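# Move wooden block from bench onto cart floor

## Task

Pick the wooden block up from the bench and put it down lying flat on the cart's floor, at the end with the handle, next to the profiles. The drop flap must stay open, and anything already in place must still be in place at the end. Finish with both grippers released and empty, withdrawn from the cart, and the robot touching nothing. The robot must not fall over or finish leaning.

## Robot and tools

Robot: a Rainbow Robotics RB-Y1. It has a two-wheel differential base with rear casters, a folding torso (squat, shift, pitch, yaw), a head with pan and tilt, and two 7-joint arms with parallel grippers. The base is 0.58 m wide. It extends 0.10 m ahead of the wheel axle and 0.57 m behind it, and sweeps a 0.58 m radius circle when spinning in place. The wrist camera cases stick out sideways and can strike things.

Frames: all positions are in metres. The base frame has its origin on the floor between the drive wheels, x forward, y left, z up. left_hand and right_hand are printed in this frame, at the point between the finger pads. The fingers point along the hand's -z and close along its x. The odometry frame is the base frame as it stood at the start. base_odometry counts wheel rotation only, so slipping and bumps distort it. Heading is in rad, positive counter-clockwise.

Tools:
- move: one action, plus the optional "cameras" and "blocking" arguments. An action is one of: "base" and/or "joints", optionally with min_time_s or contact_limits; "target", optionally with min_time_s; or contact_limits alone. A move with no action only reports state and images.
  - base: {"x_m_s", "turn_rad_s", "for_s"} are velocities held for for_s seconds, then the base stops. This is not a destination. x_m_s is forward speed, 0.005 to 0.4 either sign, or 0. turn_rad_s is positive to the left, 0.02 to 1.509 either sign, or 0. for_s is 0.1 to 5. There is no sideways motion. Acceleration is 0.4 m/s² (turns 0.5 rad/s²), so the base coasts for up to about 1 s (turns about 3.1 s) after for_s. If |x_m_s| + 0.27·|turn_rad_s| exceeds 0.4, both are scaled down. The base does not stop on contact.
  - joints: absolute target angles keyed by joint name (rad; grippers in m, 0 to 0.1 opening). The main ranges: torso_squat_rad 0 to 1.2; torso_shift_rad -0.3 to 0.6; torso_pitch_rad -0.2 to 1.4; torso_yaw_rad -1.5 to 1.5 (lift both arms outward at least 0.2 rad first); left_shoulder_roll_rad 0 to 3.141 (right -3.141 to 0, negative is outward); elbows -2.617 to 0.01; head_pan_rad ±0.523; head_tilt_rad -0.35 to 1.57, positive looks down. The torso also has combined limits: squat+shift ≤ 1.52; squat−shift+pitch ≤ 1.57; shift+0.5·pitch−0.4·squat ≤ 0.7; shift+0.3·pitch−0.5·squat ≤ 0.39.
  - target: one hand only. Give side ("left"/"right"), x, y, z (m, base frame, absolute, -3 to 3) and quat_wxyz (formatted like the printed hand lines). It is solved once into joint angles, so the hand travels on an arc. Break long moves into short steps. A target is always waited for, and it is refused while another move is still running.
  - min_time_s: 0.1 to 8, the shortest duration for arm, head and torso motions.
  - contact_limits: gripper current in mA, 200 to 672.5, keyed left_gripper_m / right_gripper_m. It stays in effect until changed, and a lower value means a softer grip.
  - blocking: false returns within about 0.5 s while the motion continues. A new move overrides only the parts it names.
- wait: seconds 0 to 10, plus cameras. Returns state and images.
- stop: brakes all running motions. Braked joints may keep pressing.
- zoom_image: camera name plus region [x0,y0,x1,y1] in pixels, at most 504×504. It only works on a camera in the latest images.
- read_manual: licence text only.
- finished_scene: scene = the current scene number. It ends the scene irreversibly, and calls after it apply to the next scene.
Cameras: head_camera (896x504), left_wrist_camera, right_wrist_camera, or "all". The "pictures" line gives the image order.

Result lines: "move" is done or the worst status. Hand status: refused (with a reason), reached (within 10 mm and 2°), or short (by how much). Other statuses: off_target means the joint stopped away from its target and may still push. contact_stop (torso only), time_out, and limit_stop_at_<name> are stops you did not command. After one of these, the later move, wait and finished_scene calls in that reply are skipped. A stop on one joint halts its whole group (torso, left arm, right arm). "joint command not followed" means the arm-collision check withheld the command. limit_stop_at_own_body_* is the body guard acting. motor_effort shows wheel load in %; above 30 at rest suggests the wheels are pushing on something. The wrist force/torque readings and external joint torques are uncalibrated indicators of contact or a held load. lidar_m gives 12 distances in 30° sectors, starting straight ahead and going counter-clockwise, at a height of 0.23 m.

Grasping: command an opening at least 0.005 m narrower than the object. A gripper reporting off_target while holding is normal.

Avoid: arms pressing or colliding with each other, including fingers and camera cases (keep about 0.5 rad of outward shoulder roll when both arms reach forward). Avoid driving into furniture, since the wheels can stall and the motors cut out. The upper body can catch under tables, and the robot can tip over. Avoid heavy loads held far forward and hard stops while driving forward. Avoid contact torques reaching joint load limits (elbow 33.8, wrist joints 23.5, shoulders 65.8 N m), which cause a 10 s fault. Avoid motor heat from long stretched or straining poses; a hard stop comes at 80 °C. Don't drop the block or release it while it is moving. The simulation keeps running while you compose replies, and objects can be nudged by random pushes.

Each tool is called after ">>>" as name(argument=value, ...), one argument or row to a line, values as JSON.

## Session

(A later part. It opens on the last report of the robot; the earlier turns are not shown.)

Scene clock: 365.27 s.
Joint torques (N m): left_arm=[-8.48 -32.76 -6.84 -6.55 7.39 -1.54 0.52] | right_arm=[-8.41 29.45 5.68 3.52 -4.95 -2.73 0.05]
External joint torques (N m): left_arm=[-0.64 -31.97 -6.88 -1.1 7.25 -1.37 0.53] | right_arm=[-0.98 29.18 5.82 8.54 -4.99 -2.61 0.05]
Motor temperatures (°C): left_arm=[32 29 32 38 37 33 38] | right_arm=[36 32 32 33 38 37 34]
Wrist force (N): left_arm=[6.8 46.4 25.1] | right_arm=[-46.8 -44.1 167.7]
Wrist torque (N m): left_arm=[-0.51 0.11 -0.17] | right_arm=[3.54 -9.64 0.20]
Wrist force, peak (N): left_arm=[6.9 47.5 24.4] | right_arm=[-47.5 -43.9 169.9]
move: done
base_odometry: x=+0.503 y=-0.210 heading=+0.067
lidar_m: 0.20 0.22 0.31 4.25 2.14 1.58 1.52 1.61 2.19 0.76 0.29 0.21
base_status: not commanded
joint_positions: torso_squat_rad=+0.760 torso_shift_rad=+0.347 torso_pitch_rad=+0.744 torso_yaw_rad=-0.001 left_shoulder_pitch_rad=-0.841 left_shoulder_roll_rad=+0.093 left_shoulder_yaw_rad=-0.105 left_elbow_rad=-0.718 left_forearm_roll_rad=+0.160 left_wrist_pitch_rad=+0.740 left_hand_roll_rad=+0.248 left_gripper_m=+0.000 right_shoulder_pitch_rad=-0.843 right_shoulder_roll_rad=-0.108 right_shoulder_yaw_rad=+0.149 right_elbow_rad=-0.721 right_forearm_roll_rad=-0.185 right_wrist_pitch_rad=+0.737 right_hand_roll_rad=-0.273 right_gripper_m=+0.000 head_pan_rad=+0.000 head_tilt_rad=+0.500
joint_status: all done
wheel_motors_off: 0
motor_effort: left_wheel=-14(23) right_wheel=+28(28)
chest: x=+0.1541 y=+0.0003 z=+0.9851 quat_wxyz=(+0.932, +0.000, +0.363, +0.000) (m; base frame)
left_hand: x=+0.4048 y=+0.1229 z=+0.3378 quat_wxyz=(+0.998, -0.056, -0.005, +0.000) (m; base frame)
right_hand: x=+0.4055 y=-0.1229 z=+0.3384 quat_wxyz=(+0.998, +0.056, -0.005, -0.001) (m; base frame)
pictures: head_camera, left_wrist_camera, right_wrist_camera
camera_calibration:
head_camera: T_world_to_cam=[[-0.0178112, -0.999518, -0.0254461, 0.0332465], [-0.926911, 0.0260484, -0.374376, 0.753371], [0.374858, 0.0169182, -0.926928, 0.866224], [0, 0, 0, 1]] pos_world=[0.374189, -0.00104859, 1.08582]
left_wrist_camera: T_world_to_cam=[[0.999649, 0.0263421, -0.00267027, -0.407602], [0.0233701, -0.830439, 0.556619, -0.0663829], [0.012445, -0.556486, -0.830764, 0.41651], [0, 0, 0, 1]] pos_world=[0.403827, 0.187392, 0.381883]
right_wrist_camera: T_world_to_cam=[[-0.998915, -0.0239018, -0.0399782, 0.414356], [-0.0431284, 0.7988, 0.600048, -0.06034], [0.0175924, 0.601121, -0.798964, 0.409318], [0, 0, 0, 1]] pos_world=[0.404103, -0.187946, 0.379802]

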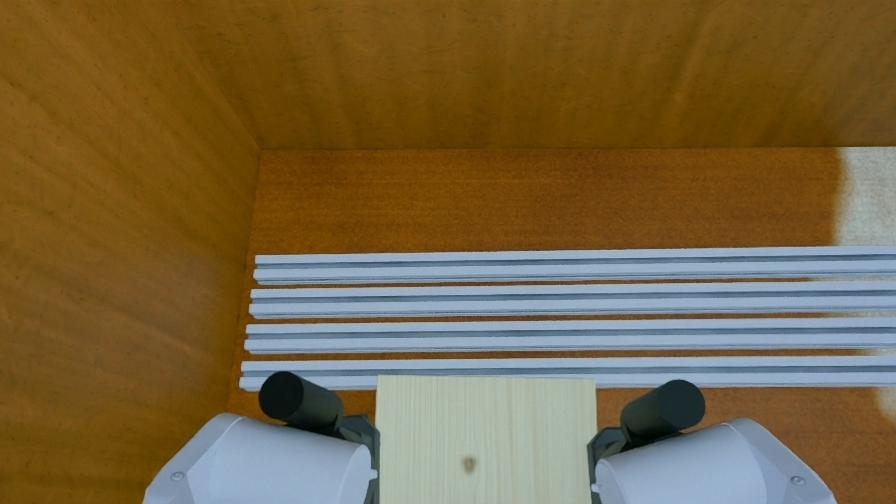

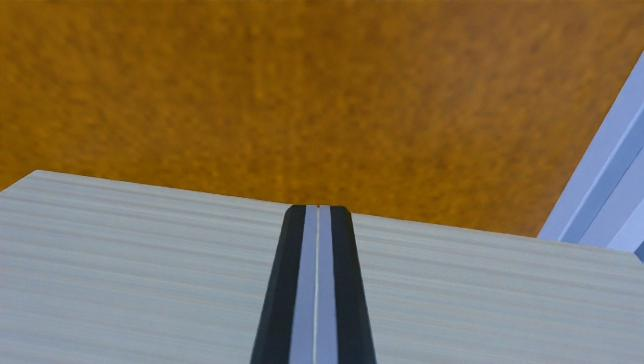

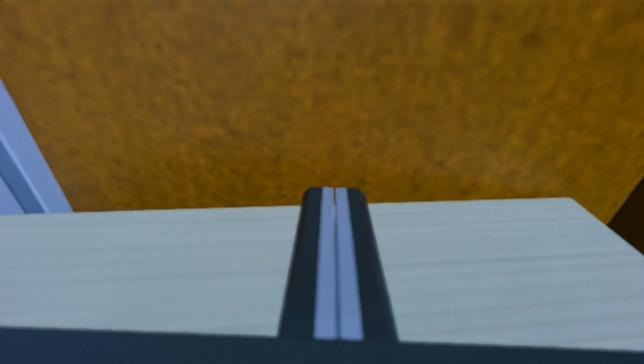

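>>> move(
  joints={"torso_squat_rad":0.735},
  min_time_s=0.5,
)

>>> zoom_image(
  camera="left_wrist_camera",
  region=[0, 100, 500, 364],
)

>>> zoom_image(
  camera="head_camera",
  region=[200, 250, 700, 504],
)

Scene clock: 367.70 s.
Joint torques (N m): left_arm=[-15.78 -27.38 -6.19 -12.49 7.3 -2.38 0.46] | right_arm=[-13.53 26.94 6.02 -11.28 -5.32 -1.93 -0.03]
External joint torques (N m): left_arm=[-8.2 -26.52 -6.2 -7.14 7.15 -2.24 0.46] | right_arm=[-6.35 26.6 6.13 -6.34 -5.35 -1.83 -0.03]
Motor temperatures (°C): left_arm=[32 29 32 38 37 33 38] | right_arm=[36 32 32 33 38 37 34]
Wrist force (N): left_arm=[-0.3 38.0 -17.5] | right_arm=[0.5 -34.1 -5.0]
Wrist torque (N m): left_arm=[0.72 -0.09 -0.17] | right_arm=[0.45 0.11 -0.34]
Wrist force, peak (N): left_arm=[7.8 47.4 24.8] | right_arm=[-46.8 -44.7 168.0]
move: done
base_odometry: x=+0.503 y=-0.210 heading=+0.067
lidar_m: 0.19 0.20 0.30 4.26 2.15 1.58 1.53 1.61 2.22 0.77 0.29 0.20
base_status: not commanded
joint_positions: torso_squat_rad=+0.735 torso_shift_rad=+0.350 torso_pitch_rad=+0.750 torso_yaw_rad=+0.000 left_shoulder_pitch_rad=-0.839 left_shoulder_roll_rad=+0.092 left_shoulder_yaw_rad=-0.106 left_elbow_rad=-0.717 left_forearm_roll_rad=+0.160 left_wrist_pitch_rad=+0.740 left_hand_roll_rad=+0.248 left_gripper_m=+0.000 right_shoulder_pitch_rad=-0.841 right_shoulder_roll_rad=-0.108 right_shoulder_yaw_rad=+0.149 right_elbow_rad=-0.717 right_forearm_roll_rad=-0.185 right_wrist_pitch_rad=+0.737 right_hand_roll_rad=-0.273 right_gripper_m=+0.000 head_pan_rad=+0.000 head_tilt_rad=+0.500
joint_status: all done
wheel_motors_off: 0
motor_effort: left_wheel=-15(17) right_wheel=+13(30)
chest: x=+0.1611 y=+0.0001 z=+0.9946 quat_wxyz=(+0.930, +0.000, +0.366, +0.000) (m; base frame)
left_hand: x=+0.4055 y=+0.1229 z=+0.3452 quat_wxyz=(+0.998, -0.056, +0.001, +0.001) (m; base frame)
right_hand: x=+0.4059 y=-0.1230 z=+0.3454 quat_wxyz=(+0.998, +0.056, +0.000, -0.001) (m; base frame)
pictures: head_camera, left_wrist_camera, right_wrist_camera
camera_calibration:
head_camera: T_world_to_cam=[[-0.0176355, -0.999508, -0.0259492, 0.03397], [-0.929341, 0.0259595, -0.368309, 0.757758], [0.368801, 0.0176203, -0.929341, 0.875857], [0, 0, 0, 1]] pos_world=[0.381797, -0.00115063, 1.09394]
left_wrist_camera: T_world_to_cam=[[0.999556, 0.0268815, -0.0128432, -0.404681], [0.029483, -0.830622, 0.556055, -0.0727512], [0.00427974, -0.556187, -0.831046, 0.426012], [0, 0, 0, 1]] pos_world=[0.404823, 0.187392, 0.389292]
right_wrist_camera: T_world_to_cam=[[-0.999298, -0.0239426, -0.0288082, 0.411412], [-0.0364458, 0.799092, 0.600104, -0.0671127], [0.00865239, 0.600732, -0.799403, 0.418702], [0, 0, 0, 1]] pos_world=[0.405055, -0.188048, 0.386839]

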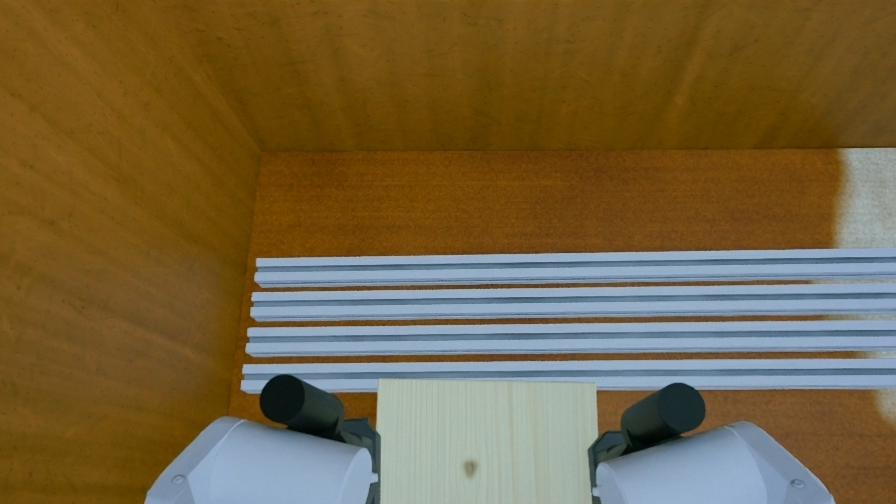

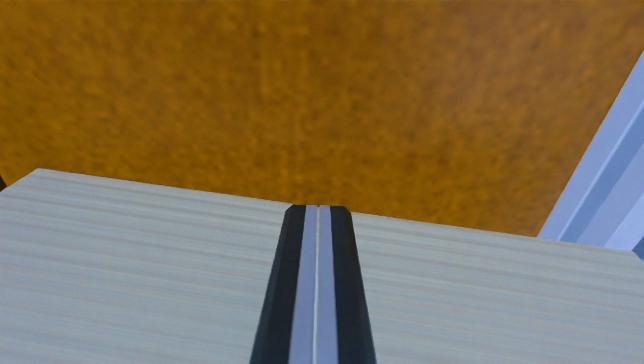

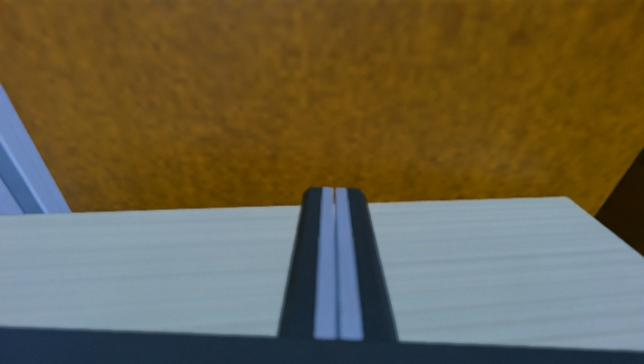

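Scaled by 1.008 from the camera's 644x364 image, which has a finer 1265x715 frame.

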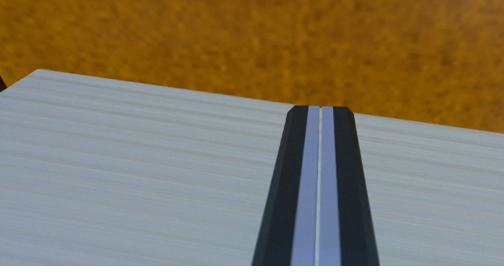

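Scaled by 1.008 from the camera's 896x504 image, which has a finer 1280x720 frame.

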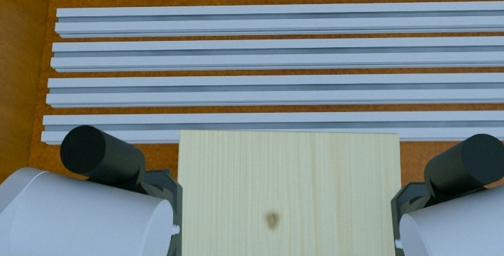

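>>> move(
  base={"x_m_s":-0.05,"for_s":0.44},
  cameras=[],
)

>>> move(
  joints={"torso_squat_rad":0.755},
  min_time_s=0.7,
  cameras=["left_wrist_camera"],
)

>>> move(
  joints={"torso_squat_rad":0.77},
  min_time_s=0.7,
  cameras=["left_wrist_camera","right_wrist_camera"],
)

Scene clock: 375.63 s.
Joint torques (N m): left_arm=[-15.59 -27.62 -6.19 -12.77 7.29 -2.11 0.45] | right_arm=[-11.18 27.26 5.59 -8.88 -5.32 -0.11 0.06]
External joint torques (N m): left_arm=[-8 -26.77 -6.21 -7.42 7.14 -1.97 0.45] | right_arm=[-3.97 26.91 5.7 -3.95 -5.35 -0.01 0.06]
Motor temperatures (°C): left_arm=[32 29 32 38 37 33 38] | right_arm=[36 32 32 33 38 37 34]
Wrist force (N): left_arm=[2.2 39.2 -17.1] | right_arm=[9.8 -35.6 -4.7]
Wrist torque (N m): left_arm=[0.78 -0.07 -0.17] | right_arm=[0.55 0.31 -0.47]
Wrist force, peak (N): left_arm=[2.8 39.5 -18.6] | right_arm=[11.3 -36.0 -4.8]
move: done
base_odometry: x=+0.482 y=-0.211 heading=+0.066
lidar_m: 0.21 0.23 0.33 4.31 2.13 1.55 1.50 1.58 2.18 0.83 0.32 0.22
base_status: done (sent for 0.43 of 0.43 s)
joint_positions: torso_squat_rad=+0.735 torso_shift_rad=+0.350 torso_pitch_rad=+0.750 torso_yaw_rad=+0.000 left_shoulder_pitch_rad=-0.839 left_shoulder_roll_rad=+0.092 left_shoulder_yaw_rad=-0.106 left_elbow_rad=-0.717 left_forearm_roll_rad=+0.160 left_wrist_pitch_rad=+0.740 left_hand_roll_rad=+0.248 left_gripper_m=+0.000 right_shoulder_pitch_rad=-0.842 right_shoulder_roll_rad=-0.108 right_shoulder_yaw_rad=+0.149 right_elbow_rad=-0.718 right_forearm_roll_rad=-0.185 right_wrist_pitch_rad=+0.736 right_hand_roll_rad=-0.273 right_gripper_m=+0.000 head_pan_rad=+0.000 head_tilt_rad=+0.500
joint_status: not commanded
wheel_motors_off: 0
motor_effort: left_wheel=-15(39) right_wheel=+3(14)
chest: x=+0.1612 y=+0.0001 z=+0.9946 quat_wxyz=(+0.930, +0.000, +0.366, +0.000) (m; base frame)
left_hand: x=+0.4055 y=+0.1230 z=+0.3452 quat_wxyz=(+0.998, -0.056, +0.001, +0.001) (m; base frame)
right_hand: x=+0.4066 y=-0.1227 z=+0.3456 quat_wxyz=(+0.998, +0.057, -0.001, -0.001) (m; base frame)
pictures: none
No camera images: "cameras" was empty.

Scene clock: 376.63 s.
Joint torques (N m): left_arm=[-14.1 -27.55 -6.04 -11.7 7.09 -1.86 0.43] | right_arm=[-6.45 28.89 5.8 -5.79 -5.75 1.61 0.23]
External joint torques (N m): left_arm=[-6.49 -26.7 -6.05 -6.33 6.93 -1.71 0.43] | right_arm=[0.8 28.57 5.92 -0.84 -5.78 1.71 0.23]
Motor temperatures (°C): left_arm=[32 30 32 38 37 33 38] | right_arm=[36 32 32 33 38 37 34]
Wrist force (N): left_arm=[6.0 40.4 -10.7] | right_arm=[19.3 -37.7 -8.8]
Wrist torque (N m): left_arm=[-0.29 0.22 -0.11] | right_arm=[0.49 0.52 -0.63]
Wrist force, peak (N): left_arm=[2.3 40.4 -17.7] | right_arm=[20.9 -38.2 -8.0]
move: done
base_odometry: x=+0.482 y=-0.211 heading=+0.066
lidar_m: 0.22 0.22 0.32 4.30 2.12 1.57 1.49 1.59 2.19 0.84 0.32 0.23
base_status: not commanded
joint_positions: torso_squat_rad=+0.755 torso_shift_rad=+0.350 torso_pitch_rad=+0.750 torso_yaw_rad=+0.000 left_shoulder_pitch_rad=-0.839 left_shoulder_roll_rad=+0.092 left_shoulder_yaw_rad=-0.106 left_elbow_rad=-0.717 left_forearm_roll_rad=+0.160 left_wrist_pitch_rad=+0.740 left_hand_roll_rad=+0.248 left_gripper_m=+0.000 right_shoulder_pitch_rad=-0.843 right_shoulder_roll_rad=-0.108 right_shoulder_yaw_rad=+0.149 right_elbow_rad=-0.718 right_forearm_roll_rad=-0.185 right_wrist_pitch_rad=+0.736 right_hand_roll_rad=-0.273 right_gripper_m=+0.000 head_pan_rad=+0.000 head_tilt_rad=+0.500
joint_status: all done
wheel_motors_off: 0
motor_effort: left_wheel=-17(17) right_wheel=+0(4)
chest: x=+0.1578 y=+0.0001 z=+0.9858 quat_wxyz=(+0.930, +0.000, +0.366, +0.000) (m; base frame)
left_hand: x=+0.4028 y=+0.1229 z=+0.3366 quat_wxyz=(+0.998, -0.056, +0.000, +0.001) (m; base frame)
right_hand: x=+0.4048 y=-0.1227 z=+0.3372 quat_wxyz=(+0.998, +0.057, -0.002, -0.001) (m; base frame)
pictures: left_wrist_camera
camera_calibration:
left_wrist_camera: T_world_to_cam=[[0.99957, 0.0268386, -0.0118446, -0.40247], [0.0288919, -0.830626, 0.556081, -0.0676605], [0.00508602, -0.556184, -0.831043, 0.41855], [0, 0, 0, 1]] pos_world=[0.402123, 0.187392, 0.380691]

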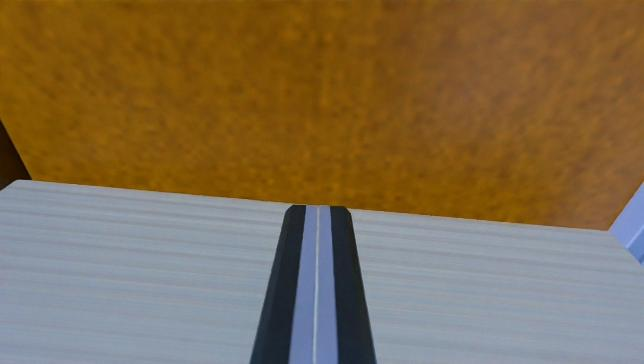

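Scene clock: 377.63 s.
Joint torques (N m): left_arm=[-10.02 -28.99 -5.96 -8.93 7.16 -0.44 0.42] | right_arm=[-3.3 31.23 6.16 -3.52 -5.97 1.6 0.19]
External joint torques (N m): left_arm=[-2.36 -28.15 -5.98 -3.54 7.01 -0.28 0.43] | right_arm=[4 30.92 6.28 1.44 -6 1.71 0.19]
Motor temperatures (°C): left_arm=[32 30 32 38 37 33 38] | right_arm=[36 32 32 33 38 37 34]
Wrist force (N): left_arm=[10.9 41.5 -6.8] | right_arm=[17.7 -38.0 3.5]
Wrist torque (N m): left_arm=[-0.43 0.15 0.01] | right_arm=[0.68 0.44 -0.59]
Wrist force, peak (N): left_arm=[11.7 41.4 -7.2] | right_arm=[22.4 -40.3 7.3]
move: done
base_odometry: x=+0.482 y=-0.211 heading=+0.066
lidar_m: 0.21 0.23 0.31 4.31 2.12 1.56 1.51 1.58 2.18 0.82 0.33 0.23
base_status: not commanded
joint_positions: torso_squat_rad=+0.770 torso_shift_rad=+0.350 torso_pitch_rad=+0.749 torso_yaw_rad=+0.000 left_shoulder_pitch_rad=-0.840 left_shoulder_roll_rad=+0.092 left_shoulder_yaw_rad=-0.106 left_elbow_rad=-0.718 left_forearm_roll_rad=+0.160 left_wrist_pitch_rad=+0.739 left_hand_roll_rad=+0.248 left_gripper_m=+0.000 right_shoulder_pitch_rad=-0.844 right_shoulder_roll_rad=-0.109 right_shoulder_yaw_rad=+0.149 right_elbow_rad=-0.719 right_forearm_roll_rad=-0.185 right_wrist_pitch_rad=+0.736 right_hand_roll_rad=-0.273 right_gripper_m=+0.000 head_pan_rad=+0.000 head_tilt_rad=+0.500
joint_status: all done
wheel_motors_off: 0
motor_effort: left_wheel=-19(19) right_wheel=-1(3)
chest: x=+0.1551 y=+0.0001 z=+0.9791 quat_wxyz=(+0.931, +0.000, +0.366, +0.000) (m; base frame)
left_hand: x=+0.4015 y=+0.1228 z=+0.3304 quat_wxyz=(+0.998, -0.056, -0.001, +0.000) (m; base frame)
right_hand: x=+0.4034 y=-0.1228 z=+0.3309 quat_wxyz=(+0.998, +0.056, -0.003, +0.000) (m; base frame)
pictures: left_wrist_camera, right_wrist_camera
camera_calibration:
left_wrist_camera: T_world_to_cam=[[0.999601, 0.0267041, -0.00921582, -0.402115], [0.0273161, -0.830513, 0.556329, -0.0637366], [0.00720242, -0.556359, -0.830911, 0.412482], [0, 0, 0, 1]] pos_world=[0.400724, 0.187292, 0.374489]
right_wrist_camera: T_world_to_cam=[[-0.999078, -0.0245397, -0.0352352, 0.410421], [-0.0407901, 0.79873, 0.600306, -0.0570554], [0.0134121, 0.601189, -0.798994, 0.405016], [0, 0, 0, 1]] pos_world=[0.402283, -0.187848, 0.372318]

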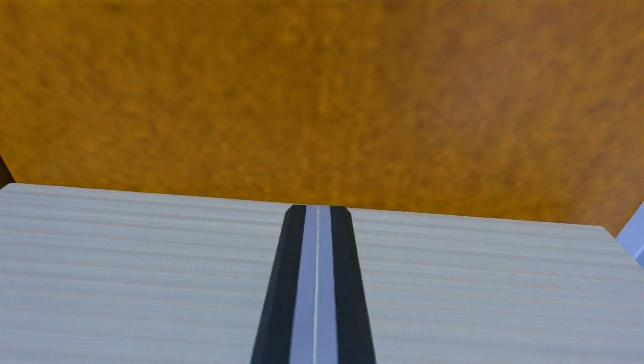

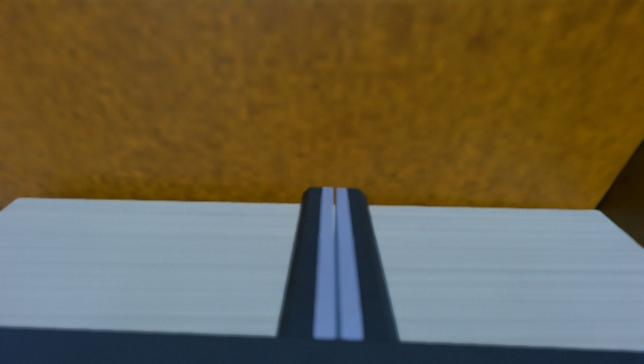

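>>> move(
  joints={"torso_squat_rad":0.785},
  min_time_s=0.8,
  cameras=["left_wrist_camera","right_wrist_camera"],
)

>>> move(
  joints={"torso_squat_rad":0.797},
  min_time_s=0.8,
)

Scene clock: 380.03 s.
Joint torques (N m): left_arm=[-5.04 -30.78 -6.98 -4.02 7.12 0.22 0.32] | right_arm=[-3.64 31.65 5.82 -4.08 -5.99 0.31 0.26]
External joint torques (N m): left_arm=[2.69 -29.97 -7.01 1.4 6.97 0.39 0.32] | right_arm=[3.68 31.35 5.95 0.89 -6.02 0.42 0.26]
Motor temperatures (°C): left_arm=[32 30 32 38 37 33 38] | right_arm=[35 33 32 33 38 37 34]
Wrist force (N): left_arm=[12.5 42.3 22.0] | right_arm=[11.7 -40.4 17.3]
Wrist torque (N m): left_arm=[-1.06 0.38 -0.05] | right_arm=[0.98 0.26 -0.51]
Wrist force, peak (N): left_arm=[12.1 42.8 21.7] | right_arm=[22.2 -39.8 6.5]
move: done
base_odometry: x=+0.482 y=-0.211 heading=+0.066
lidar_m: 0.21 0.23 0.32 4.32 2.12 1.56 1.51 1.60 2.17 0.83 0.30 0.23
base_status: not commanded
joint_positions: torso_squat_rad=+0.785 torso_shift_rad=+0.349 torso_pitch_rad=+0.748 torso_yaw_rad=+0.000 left_shoulder_pitch_rad=-0.842 left_shoulder_roll_rad=+0.093 left_shoulder_yaw_rad=-0.105 left_elbow_rad=-0.719 left_forearm_roll_rad=+0.160 left_wrist_pitch_rad=+0.739 left_hand_roll_rad=+0.248 left_gripper_m=+0.000 right_shoulder_pitch_rad=-0.844 right_shoulder_roll_rad=-0.109 right_shoulder_yaw_rad=+0.149 right_elbow_rad=-0.719 right_forearm_roll_rad=-0.185 right_wrist_pitch_rad=+0.736 right_hand_roll_rad=-0.273 right_gripper_m=+0.000 head_pan_rad=+0.000 head_tilt_rad=+0.500
joint_status: all done
wheel_motors_off: 0
motor_effort: left_wheel=-20(20) right_wheel=-2(4)
chest: x=+0.1521 y=+0.0001 z=+0.9725 quat_wxyz=(+0.931, +0.000, +0.365, +0.000) (m; base frame)
left_hand: x=+0.4006 y=+0.1227 z=+0.3245 quat_wxyz=(+0.998, -0.057, -0.003, +0.000) (m; base frame)
right_hand: x=+0.4009 y=-0.1229 z=+0.3245 quat_wxyz=(+0.998, +0.056, -0.003, +0.000) (m; base frame)
pictures: left_wrist_camera, right_wrist_camera
camera_calibration:
left_wrist_camera: T_world_to_cam=[[0.999629, 0.0266651, -0.00556538, -0.402518], [0.0252478, -0.830294, 0.556753, -0.0598236], [0.010225, -0.556687, -0.830659, 0.406206], [0, 0, 0, 1]] pos_world=[0.399726, 0.187192, 0.368486]
right_wrist_camera: T_world_to_cam=[[-0.999058, -0.0244927, -0.0358107, 0.407809], [-0.0410951, 0.798868, 0.600101, -0.053015], [0.0139099, 0.601007, -0.799122, 0.399811], [0, 0, 0, 1]] pos_world=[0.399685, -0.187949, 0.365916]

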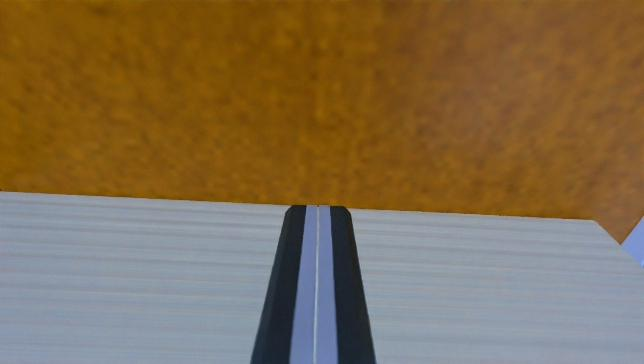

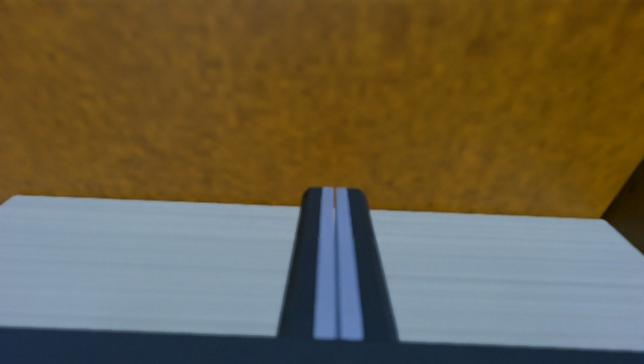

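Scene clock: 381.13 s.
Joint torques (N m): left_arm=[-6.32 -30.45 -6.89 -4.22 6.82 -0.69 0.13] | right_arm=[-5.64 30.97 5.95 -4.25 -5.84 -0.64 0.21]
External joint torques (N m): left_arm=[1.43 -29.64 -6.92 1.21 6.67 -0.53 0.13] | right_arm=[1.69 30.67 6.08 0.72 -5.87 -0.53 0.21]
Motor temperatures (°C): left_arm=[32 30 32 38 37 33 38] | right_arm=[35 33 32 32 38 37 34]
Wrist force (N): left_arm=[8.6 43.0 23.8] | right_arm=[0.5 -40.5 42.4]
Wrist torque (N m): left_arm=[-1.13 0.33 -0.05] | right_arm=[1.40 -1.21 -0.29]
Wrist force, peak (N): left_arm=[8.7 43.6 24.3] | right_arm=[0.7 -40.9 45.0]
move: done
base_odometry: x=+0.482 y=-0.211 heading=+0.066
lidar_m: 0.21 0.22 0.32 4.31 2.12 1.55 1.50 1.58 2.18 0.83 0.31 0.23
base_status: not commanded
joint_positions: torso_squat_rad=+0.797 torso_shift_rad=+0.349 torso_pitch_rad=+0.748 torso_yaw_rad=+0.000 left_shoulder_pitch_rad=-0.841 left_shoulder_roll_rad=+0.093 left_shoulder_yaw_rad=-0.105 left_elbow_rad=-0.719 left_forearm_roll_rad=+0.160 left_wrist_pitch_rad=+0.739 left_hand_roll_rad=+0.248 left_gripper_m=+0.000 right_shoulder_pitch_rad=-0.843 right_shoulder_roll_rad=-0.109 right_shoulder_yaw_rad=+0.149 right_elbow_rad=-0.719 right_forearm_roll_rad=-0.185 right_wrist_pitch_rad=+0.737 right_hand_roll_rad=-0.273 right_gripper_m=+0.000 head_pan_rad=+0.000 head_tilt_rad=+0.500
joint_status: all done
wheel_motors_off: 0
motor_effort: left_wheel=-17(19) right_wheel=+1(4)
chest: x=+0.1497 y=+0.0001 z=+0.9670 quat_wxyz=(+0.931, +0.000, +0.365, +0.000) (m; base frame)
left_hand: x=+0.3984 y=+0.1227 z=+0.3192 quat_wxyz=(+0.998, -0.057, -0.003, +0.000) (m; base frame)
right_hand: x=+0.3985 y=-0.1230 z=+0.3192 quat_wxyz=(+0.998, +0.056, -0.003, -0.001) (m; base frame)
pictures: head_camera, left_wrist_camera, right_wrist_camera
camera_calibration:
head_camera: T_world_to_cam=[[-0.0174919, -0.999504, -0.0261852, 0.0331636], [-0.928313, 0.0259627, -0.370893, 0.73935], [0.371389, 0.0178204, -0.928306, 0.853104], [0, 0, 0, 1]] pos_world=[0.370094, -0.00125112, 1.06703]
left_wrist_camera: T_world_to_cam=[[0.999629, 0.0266939, -0.0053427, -0.400435], [0.0251477, -0.830294, 0.556758, -0.0567791], [0.010426, -0.556686, -0.830658, 0.401745], [0, 0, 0, 1]] pos_world=[0.397526, 0.187192, 0.363186]
right_wrist_camera: T_world_to_cam=[[-0.999063, -0.0244111, -0.0357506, 0.405313], [-0.0409938, 0.79887, 0.600105, -0.0499107], [0.0139109, 0.601008, -0.799122, 0.395527], [0, 0, 0, 1]] pos_world=[0.397385, -0.187949, 0.360516]

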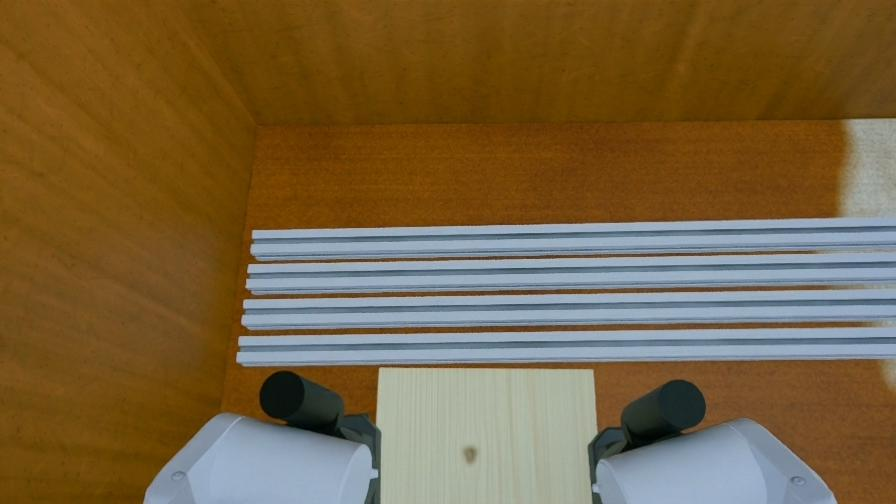

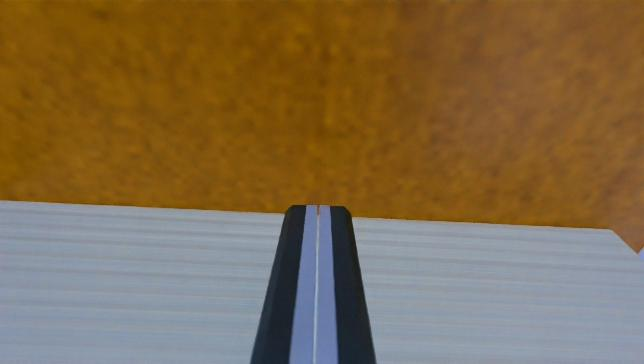

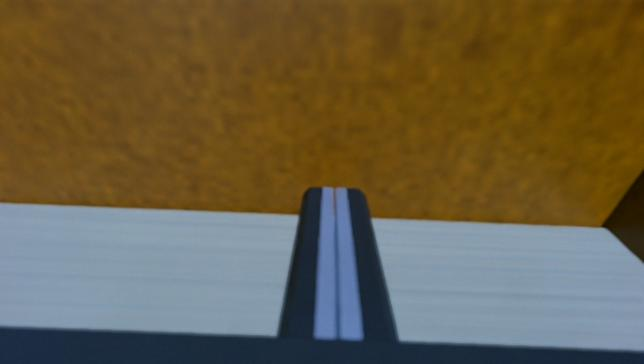

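>>> move(
  joints={"torso_squat_rad":0.788},
  cameras=[],
)

>>> move(
  joints={"left_shoulder_pitch_rad":-0.802,"left_shoulder_roll_rad":0.141,"left_shoulder_yaw_rad":-0.086,"left_elbow_rad":-0.766,"left_forearm_roll_rad":0.234,"left_wrist_pitch_rad":0.756,"left_hand_roll_rad":0.166,"right_shoulder_pitch_rad":-0.804,"right_shoulder_roll_rad":-0.158,"right_shoulder_yaw_rad":0.129,"right_elbow_rad":-0.766,"right_forearm_roll_rad":-0.259,"right_wrist_pitch_rad":0.752,"right_hand_roll_rad":-0.191},
  min_time_s=1,
)

Scene clock: 384.00 s.
Joint torques (N m): left_arm=[-9.88 -28.76 -6.78 -7.89 6.88 -0.32 0.19] | right_arm=[-8.52 29.58 5.86 -7.95 -5.69 -0.29 0.21]
External joint torques (N m): left_arm=[-2.23 -27.92 -6.8 -2.5 6.73 -0.16 0.19] | right_arm=[-1.28 29.26 5.98 -3.01 -5.72 -0.19 0.2]
Motor temperatures (°C): left_arm=[32 30 32 37 37 33 38] | right_arm=[35 33 32 32 38 37 34]
Wrist force (N): left_arm=[8.5 38.6 -12.6] | right_arm=[8.1 -36.3 -4.9]
Wrist torque (N m): left_arm=[-0.43 -0.08 -0.03] | right_arm=[0.53 -0.15 -0.40]
Wrist force, peak (N): left_arm=[8.6 44.1 23.8] | right_arm=[1.3 -41.2 42.9]
move: done
base_odometry: x=+0.482 y=-0.211 heading=+0.066
lidar_m: 0.21 0.23 0.33 4.34 2.12 1.56 1.49 1.60 2.18 0.84 0.32 0.22
base_status: not commanded
joint_positions: torso_squat_rad=+0.788 torso_shift_rad=+0.350 torso_pitch_rad=+0.750 torso_yaw_rad=+0.000 left_shoulder_pitch_rad=-0.840 left_shoulder_roll_rad=+0.092 left_shoulder_yaw_rad=-0.105 left_elbow_rad=-0.718 left_forearm_roll_rad=+0.160 left_wrist_pitch_rad=+0.739 left_hand_roll_rad=+0.248 left_gripper_m=+0.000 right_shoulder_pitch_rad=-0.843 right_shoulder_roll_rad=-0.109 right_shoulder_yaw_rad=+0.149 right_elbow_rad=-0.718 right_forearm_roll_rad=-0.185 right_wrist_pitch_rad=+0.736 right_hand_roll_rad=-0.273 right_gripper_m=+0.000 head_pan_rad=+0.000 head_tilt_rad=+0.500
joint_status: all done
wheel_motors_off: 0
motor_effort: left_wheel=-17(21) right_wheel=+2(5)
chest: x=+0.1522 y=+0.0001 z=+0.9706 quat_wxyz=(+0.931, +0.000, +0.366, +0.000) (m; base frame)
left_hand: x=+0.3984 y=+0.1227 z=+0.3218 quat_wxyz=(+0.998, -0.057, -0.001, +0.001) (m; base frame)
right_hand: x=+0.3986 y=-0.1230 z=+0.3219 quat_wxyz=(+0.998, +0.056, -0.001, -0.001) (m; base frame)
pictures: none
No camera images: "cameras" was empty.

Scene clock: 385.30 s.
Joint torques (N m): left_arm=[-5.9 0.04 2.06 -6.38 0.45 0.03 -0.24] | right_arm=[-4.98 -1.59 -2.8 -5.75 -0.45 0.26 0.31]
External joint torques (N m): left_arm=[1.2 -0.43 1.74 -0.95 0.29 0.17 -0.24] | right_arm=[1.68 -0.64 -2.39 -0.8 -0.47 0.35 0.31]
Motor temperatures (°C): left_arm=[32 30 32 37 37 33 38] | right_arm=[35 33 32 32 38 37 34]
Wrist force (N): left_arm=[0.0 0.7 -7.9] | right_arm=[0.1 0.4 -4.6]
Wrist torque (N m): left_arm=[-0.18 0.05 0.08] | right_arm=[-0.07 0.10 -0.08]
Wrist force, peak (N): left_arm=[9.5 39.3 -11.3] | right_arm=[9.6 -36.6 -4.9]
move: done
base_odometry: x=+0.482 y=-0.211 heading=+0.066
lidar_m: 0.21 0.23 0.33 4.32 2.13 1.55 1.50 1.59 2.18 0.84 0.31 0.23
base_status: not commanded
joint_positions: torso_squat_rad=+0.788 torso_shift_rad=+0.350 torso_pitch_rad=+0.750 torso_yaw_rad=+0.000 left_shoulder_pitch_rad=-0.802 left_shoulder_roll_rad=+0.141 left_shoulder_yaw_rad=-0.086 left_elbow_rad=-0.766 left_forearm_roll_rad=+0.234 left_wrist_pitch_rad=+0.756 left_hand_roll_rad=+0.166 left_gripper_m=+0.000 right_shoulder_pitch_rad=-0.804 right_shoulder_roll_rad=-0.158 right_shoulder_yaw_rad=+0.129 right_elbow_rad=-0.766 right_forearm_roll_rad=-0.259 right_wrist_pitch_rad=+0.752 right_hand_roll_rad=-0.191 right_gripper_m=+0.000 head_pan_rad=+0.000 head_tilt_rad=+0.500
joint_status: all done
wheel_motors_off: 0
motor_effort: left_wheel=-17(18) right_wheel=+6(6)
chest: x=+0.1522 y=+0.0001 z=+0.9707 quat_wxyz=(+0.931, +0.000, +0.366, +0.000) (m; base frame)
left_hand: x=+0.3976 y=+0.1498 z=+0.3220 quat_wxyz=(+0.998, -0.060, +0.000, +0.000) (m; base frame)
right_hand: x=+0.3977 y=-0.1497 z=+0.3220 quat_wxyz=(+0.998, +0.060, +0.000, +0.000) (m; base frame)
pictures: head_camera, left_wrist_camera, right_wrist_camera
camera_calibration:
head_camera: T_world_to_cam=[[-0.0175536, -0.999504, -0.0261412, 0.0332673], [-0.929192, 0.0259614, -0.368685, 0.741032], [0.369181, 0.0178185, -0.929187, 0.856622], [0, 0, 0, 1]] pos_world=[0.372897, -0.00125112, 1.07004]
left_wrist_camera: T_world_to_cam=[[0.999613, 0.0253451, -0.0114384, -0.398025], [0.027389, -0.826405, 0.56241, -0.0391506], [0.0048016, -0.562506, -0.82678, 0.421073], [0, 0, 0, 1]] pos_world=[0.396922, 0.214589, 0.3656]
right_wrist_camera: T_world_to_cam=[[-0.999211, -0.0261929, -0.0298546, 0.40175], [-0.0389368, 0.79423, 0.606368, -0.0338408], [0.0078289, 0.607052, -0.794623, 0.415817], [0, 0, 0, 1]] pos_world=[0.39686, -0.215022, 0.362932]

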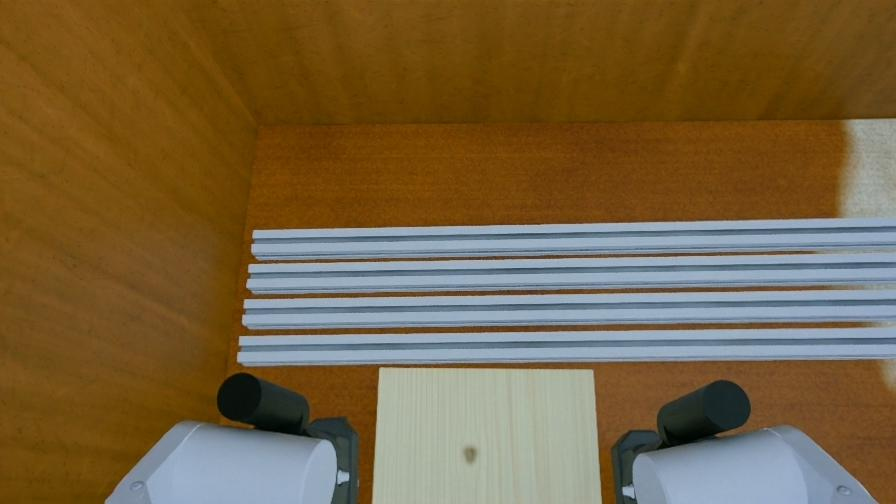

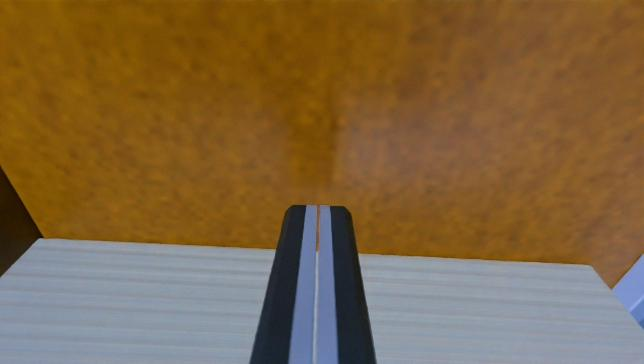

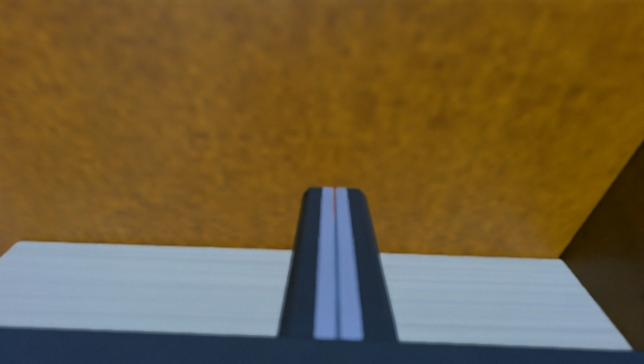

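>>> move(
  joints={"torso_squat_rad":0.1,"torso_shift_rad":0.2,"torso_pitch_rad":0.1,"left_shoulder_pitch_rad":-0.786,"left_shoulder_roll_rad":0.138,"left_shoulder_yaw_rad":-0.042,"left_elbow_rad":-0.787,"left_forearm_roll_rad":0.326,"left_wrist_pitch_rad":1.404,"left_hand_roll_rad":0.157,"right_shoulder_pitch_rad":-0.787,"right_shoulder_roll_rad":-0.155,"right_shoulder_yaw_rad":0.085,"right_elbow_rad":-0.785,"right_forearm_roll_rad":-0.366,"right_wrist_pitch_rad":1.398,"right_hand_roll_rad":-0.174},
  min_time_s=3,
  cameras=["head_camera"],
)

>>> move(
  base={"x_m_s":-0.3,"for_s":1.3},
)

Scene clock: 390.77 s.
Joint torques (N m): left_arm=[-16.71 2.27 3.26 -9.25 0.64 -0.11 -0.36] | right_arm=[-18.27 -2.49 -3.57 -8.89 -0.38 0.12 0.29]
External joint torques (N m): left_arm=[3.01 -1.99 1.76 -0.79 0.39 0.04 -0.36] | right_arm=[0.82 2.06 -2.09 -1.13 -0.4 0.21 0.29]
Motor temperatures (°C): left_arm=[32 29 32 37 37 33 38] | right_arm=[35 32 32 32 37 36 34]
Wrist force (N): left_arm=[-1.3 0.6 -7.9] | right_arm=[-0.1 0.2 -4.8]
Wrist torque (N m): left_arm=[-0.17 -0.06 0.09] | right_arm=[-0.06 0.10 -0.07]
Wrist force, peak (N): left_arm=[-0.1 1.0 -8.7] | right_arm=[-0.5 1.1 -5.5]
move: done
base_odometry: x=+0.482 y=-0.211 heading=+0.066
lidar_m: 0.21 0.23 0.32 4.30 2.11 1.57 1.50 1.58 2.19 0.82 0.31 0.23
base_status: not commanded
joint_positions: torso_squat_rad=+0.100 torso_shift_rad=+0.200 torso_pitch_rad=+0.100 torso_yaw_rad=+0.000 left_shoulder_pitch_rad=-0.786 left_shoulder_roll_rad=+0.138 left_shoulder_yaw_rad=-0.042 left_elbow_rad=-0.787 left_forearm_roll_rad=+0.326 left_wrist_pitch_rad=+1.404 left_hand_roll_rad=+0.157 left_gripper_m=+0.000 right_shoulder_pitch_rad=-0.787 right_shoulder_roll_rad=-0.155 right_shoulder_yaw_rad=+0.085 right_elbow_rad=-0.785 right_forearm_roll_rad=-0.366 right_wrist_pitch_rad=+1.398 right_hand_roll_rad=-0.174 right_gripper_m=+0.000 head_pan_rad=+0.000 head_tilt_rad=+0.500
joint_status: all done
wheel_motors_off: 0
motor_effort: left_wheel=-14(15) right_wheel=+6(8)
chest: x=-0.0588 y=+0.0001 z=+1.2710 quat_wxyz=(+0.999, +0.000, +0.050, +0.000) (m; base frame)
left_hand: x=+0.3905 y=+0.1579 z=+0.8564 quat_wxyz=(+0.998, -0.059, -0.002, +0.000) (m; base frame)
right_hand: x=+0.3898 y=-0.1579 z=+0.8559 quat_wxyz=(+0.998, +0.059, -0.001, +0.000) (m; base frame)
pictures: head_camera
camera_calibration:
head_camera: T_world_to_cam=[[0.00184679, -0.999504, -0.0314345, 0.0453856], [-0.516616, 0.0259612, -0.855823, 1.29915], [0.856215, 0.0178201, -0.516312, 0.717547], [0, 0, 0, 1]] pos_world=[0.056702, -0.00115112, 1.48375]

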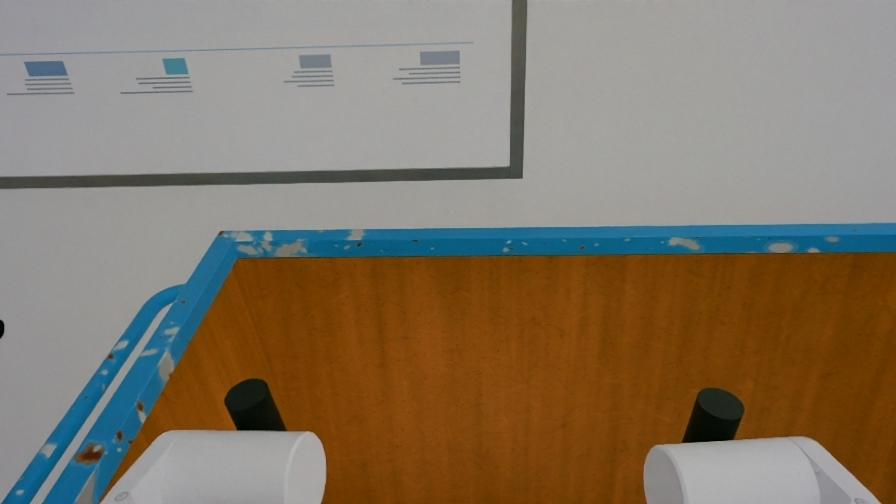

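Scene clock: 393.27 s.
Joint torques (N m): left_arm=[-18.09 2.71 3.34 -8.99 0.57 -0.15 -0.27] | right_arm=[-19.68 -3.21 -3.39 -8.81 -0.37 -0.01 0.23]
External joint torques (N m): left_arm=[1.62 -1.55 1.84 -0.54 0.33 0 -0.27] | right_arm=[-0.59 1.33 -1.92 -1.05 -0.39 0.08 0.22]
Motor temperatures (°C): left_arm=[32 29 32 37 36 33 38] | right_arm=[35 32 32 32 37 36 34]
Wrist force (N): left_arm=[0.3 0.9 -7.5] | right_arm=[0.1 0.7 -4.7]
Wrist torque (N m): left_arm=[-0.19 0.14 0.06] | right_arm=[-0.11 0.14 -0.10]
Wrist force, peak (N): left_arm=[-1.1 0.4 -8.5] | right_arm=[0.2 0.5 -5.4]
move: done
base_odometry: x=+0.093 y=-0.237 heading=+0.067
lidar_m: 0.60 0.65 1.74 4.20 1.58 1.15 1.10 1.17 1.62 4.56 0.86 0.63
base_status: done (sent for 1.3 of 1.3 s)
joint_positions: torso_squat_rad=+0.100 torso_shift_rad=+0.200 torso_pitch_rad=+0.100 torso_yaw_rad=+0.000 left_shoulder_pitch_rad=-0.786 left_shoulder_roll_rad=+0.138 left_shoulder_yaw_rad=-0.042 left_elbow_rad=-0.787 left_forearm_roll_rad=+0.326 left_wrist_pitch_rad=+1.404 left_hand_roll_rad=+0.157 left_gripper_m=+0.000 right_shoulder_pitch_rad=-0.787 right_shoulder_roll_rad=-0.155 right_shoulder_yaw_rad=+0.085 right_elbow_rad=-0.785 right_forearm_roll_rad=-0.366 right_wrist_pitch_rad=+1.398 right_hand_roll_rad=-0.174 right_gripper_m=+0.000 head_pan_rad=+0.000 head_tilt_rad=+0.500
joint_status: not commanded
wheel_motors_off: 0
motor_effort: left_wheel=+6(42) right_wheel=-5(29)
chest: x=-0.0588 y=+0.0001 z=+1.2710 quat_wxyz=(+0.999, +0.000, +0.050, +0.000) (m; base frame)
left_hand: x=+0.3904 y=+0.1579 z=+0.8563 quat_wxyz=(+0.998, -0.059, -0.002, +0.000) (m; base frame)
right_hand: x=+0.3897 y=-0.1579 z=+0.8557 quat_wxyz=(+0.998, +0.059, -0.001, +0.000) (m; base frame)
pictures: head_camera, left_wrist_camera, right_wrist_camera
camera_calibration:
head_camera: T_world_to_cam=[[0.00184679, -0.999504, -0.0314345, 0.0453856], [-0.516616, 0.0259612, -0.855823, 1.29915], [0.856215, 0.0178201, -0.516312, 0.717547], [0, 0, 0, 1]] pos_world=[0.056702, -0.00115112, 1.48375]
left_wrist_camera: T_world_to_cam=[[0.999627, 0.0262381, -0.00751199, -0.388559], [0.0259292, -0.827121, 0.561426, -0.331275], [0.00851744, -0.561412, -0.827493, 0.866385], [0, 0, 0, 1]] pos_world=[0.389625, 0.222589, 0.899995]
right_wrist_camera: T_world_to_cam=[[-0.999183, -0.0254155, -0.0314284, 0.41096], [-0.0392559, 0.795392, 0.604822, -0.349626], [0.00962601, 0.605562, -0.79574, 0.844937], [0, 0, 0, 1]] pos_world=[0.388766, -0.223128, 0.896727]

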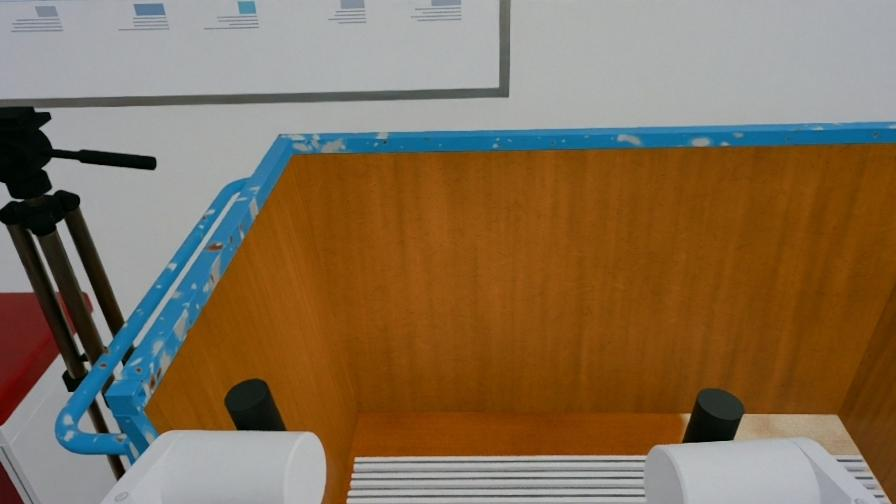

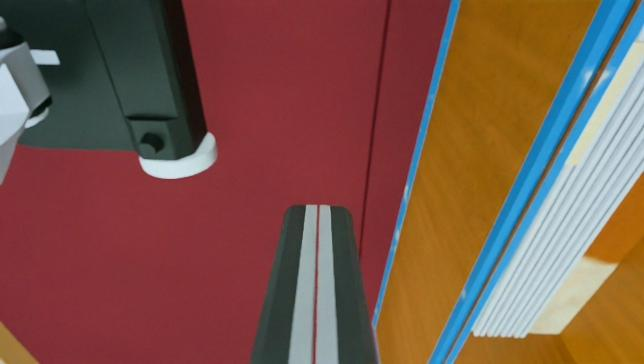

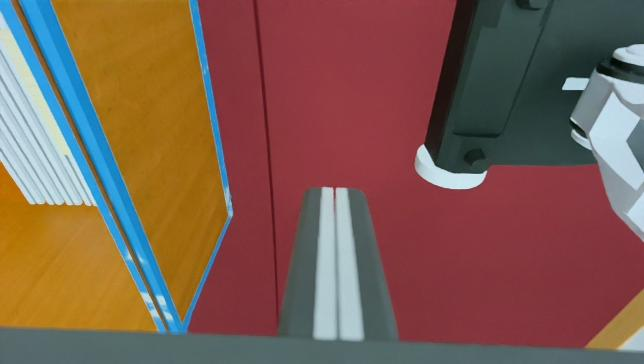

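>>> finished_scene(
  scene=1,
)

The scene is finished: the task was done.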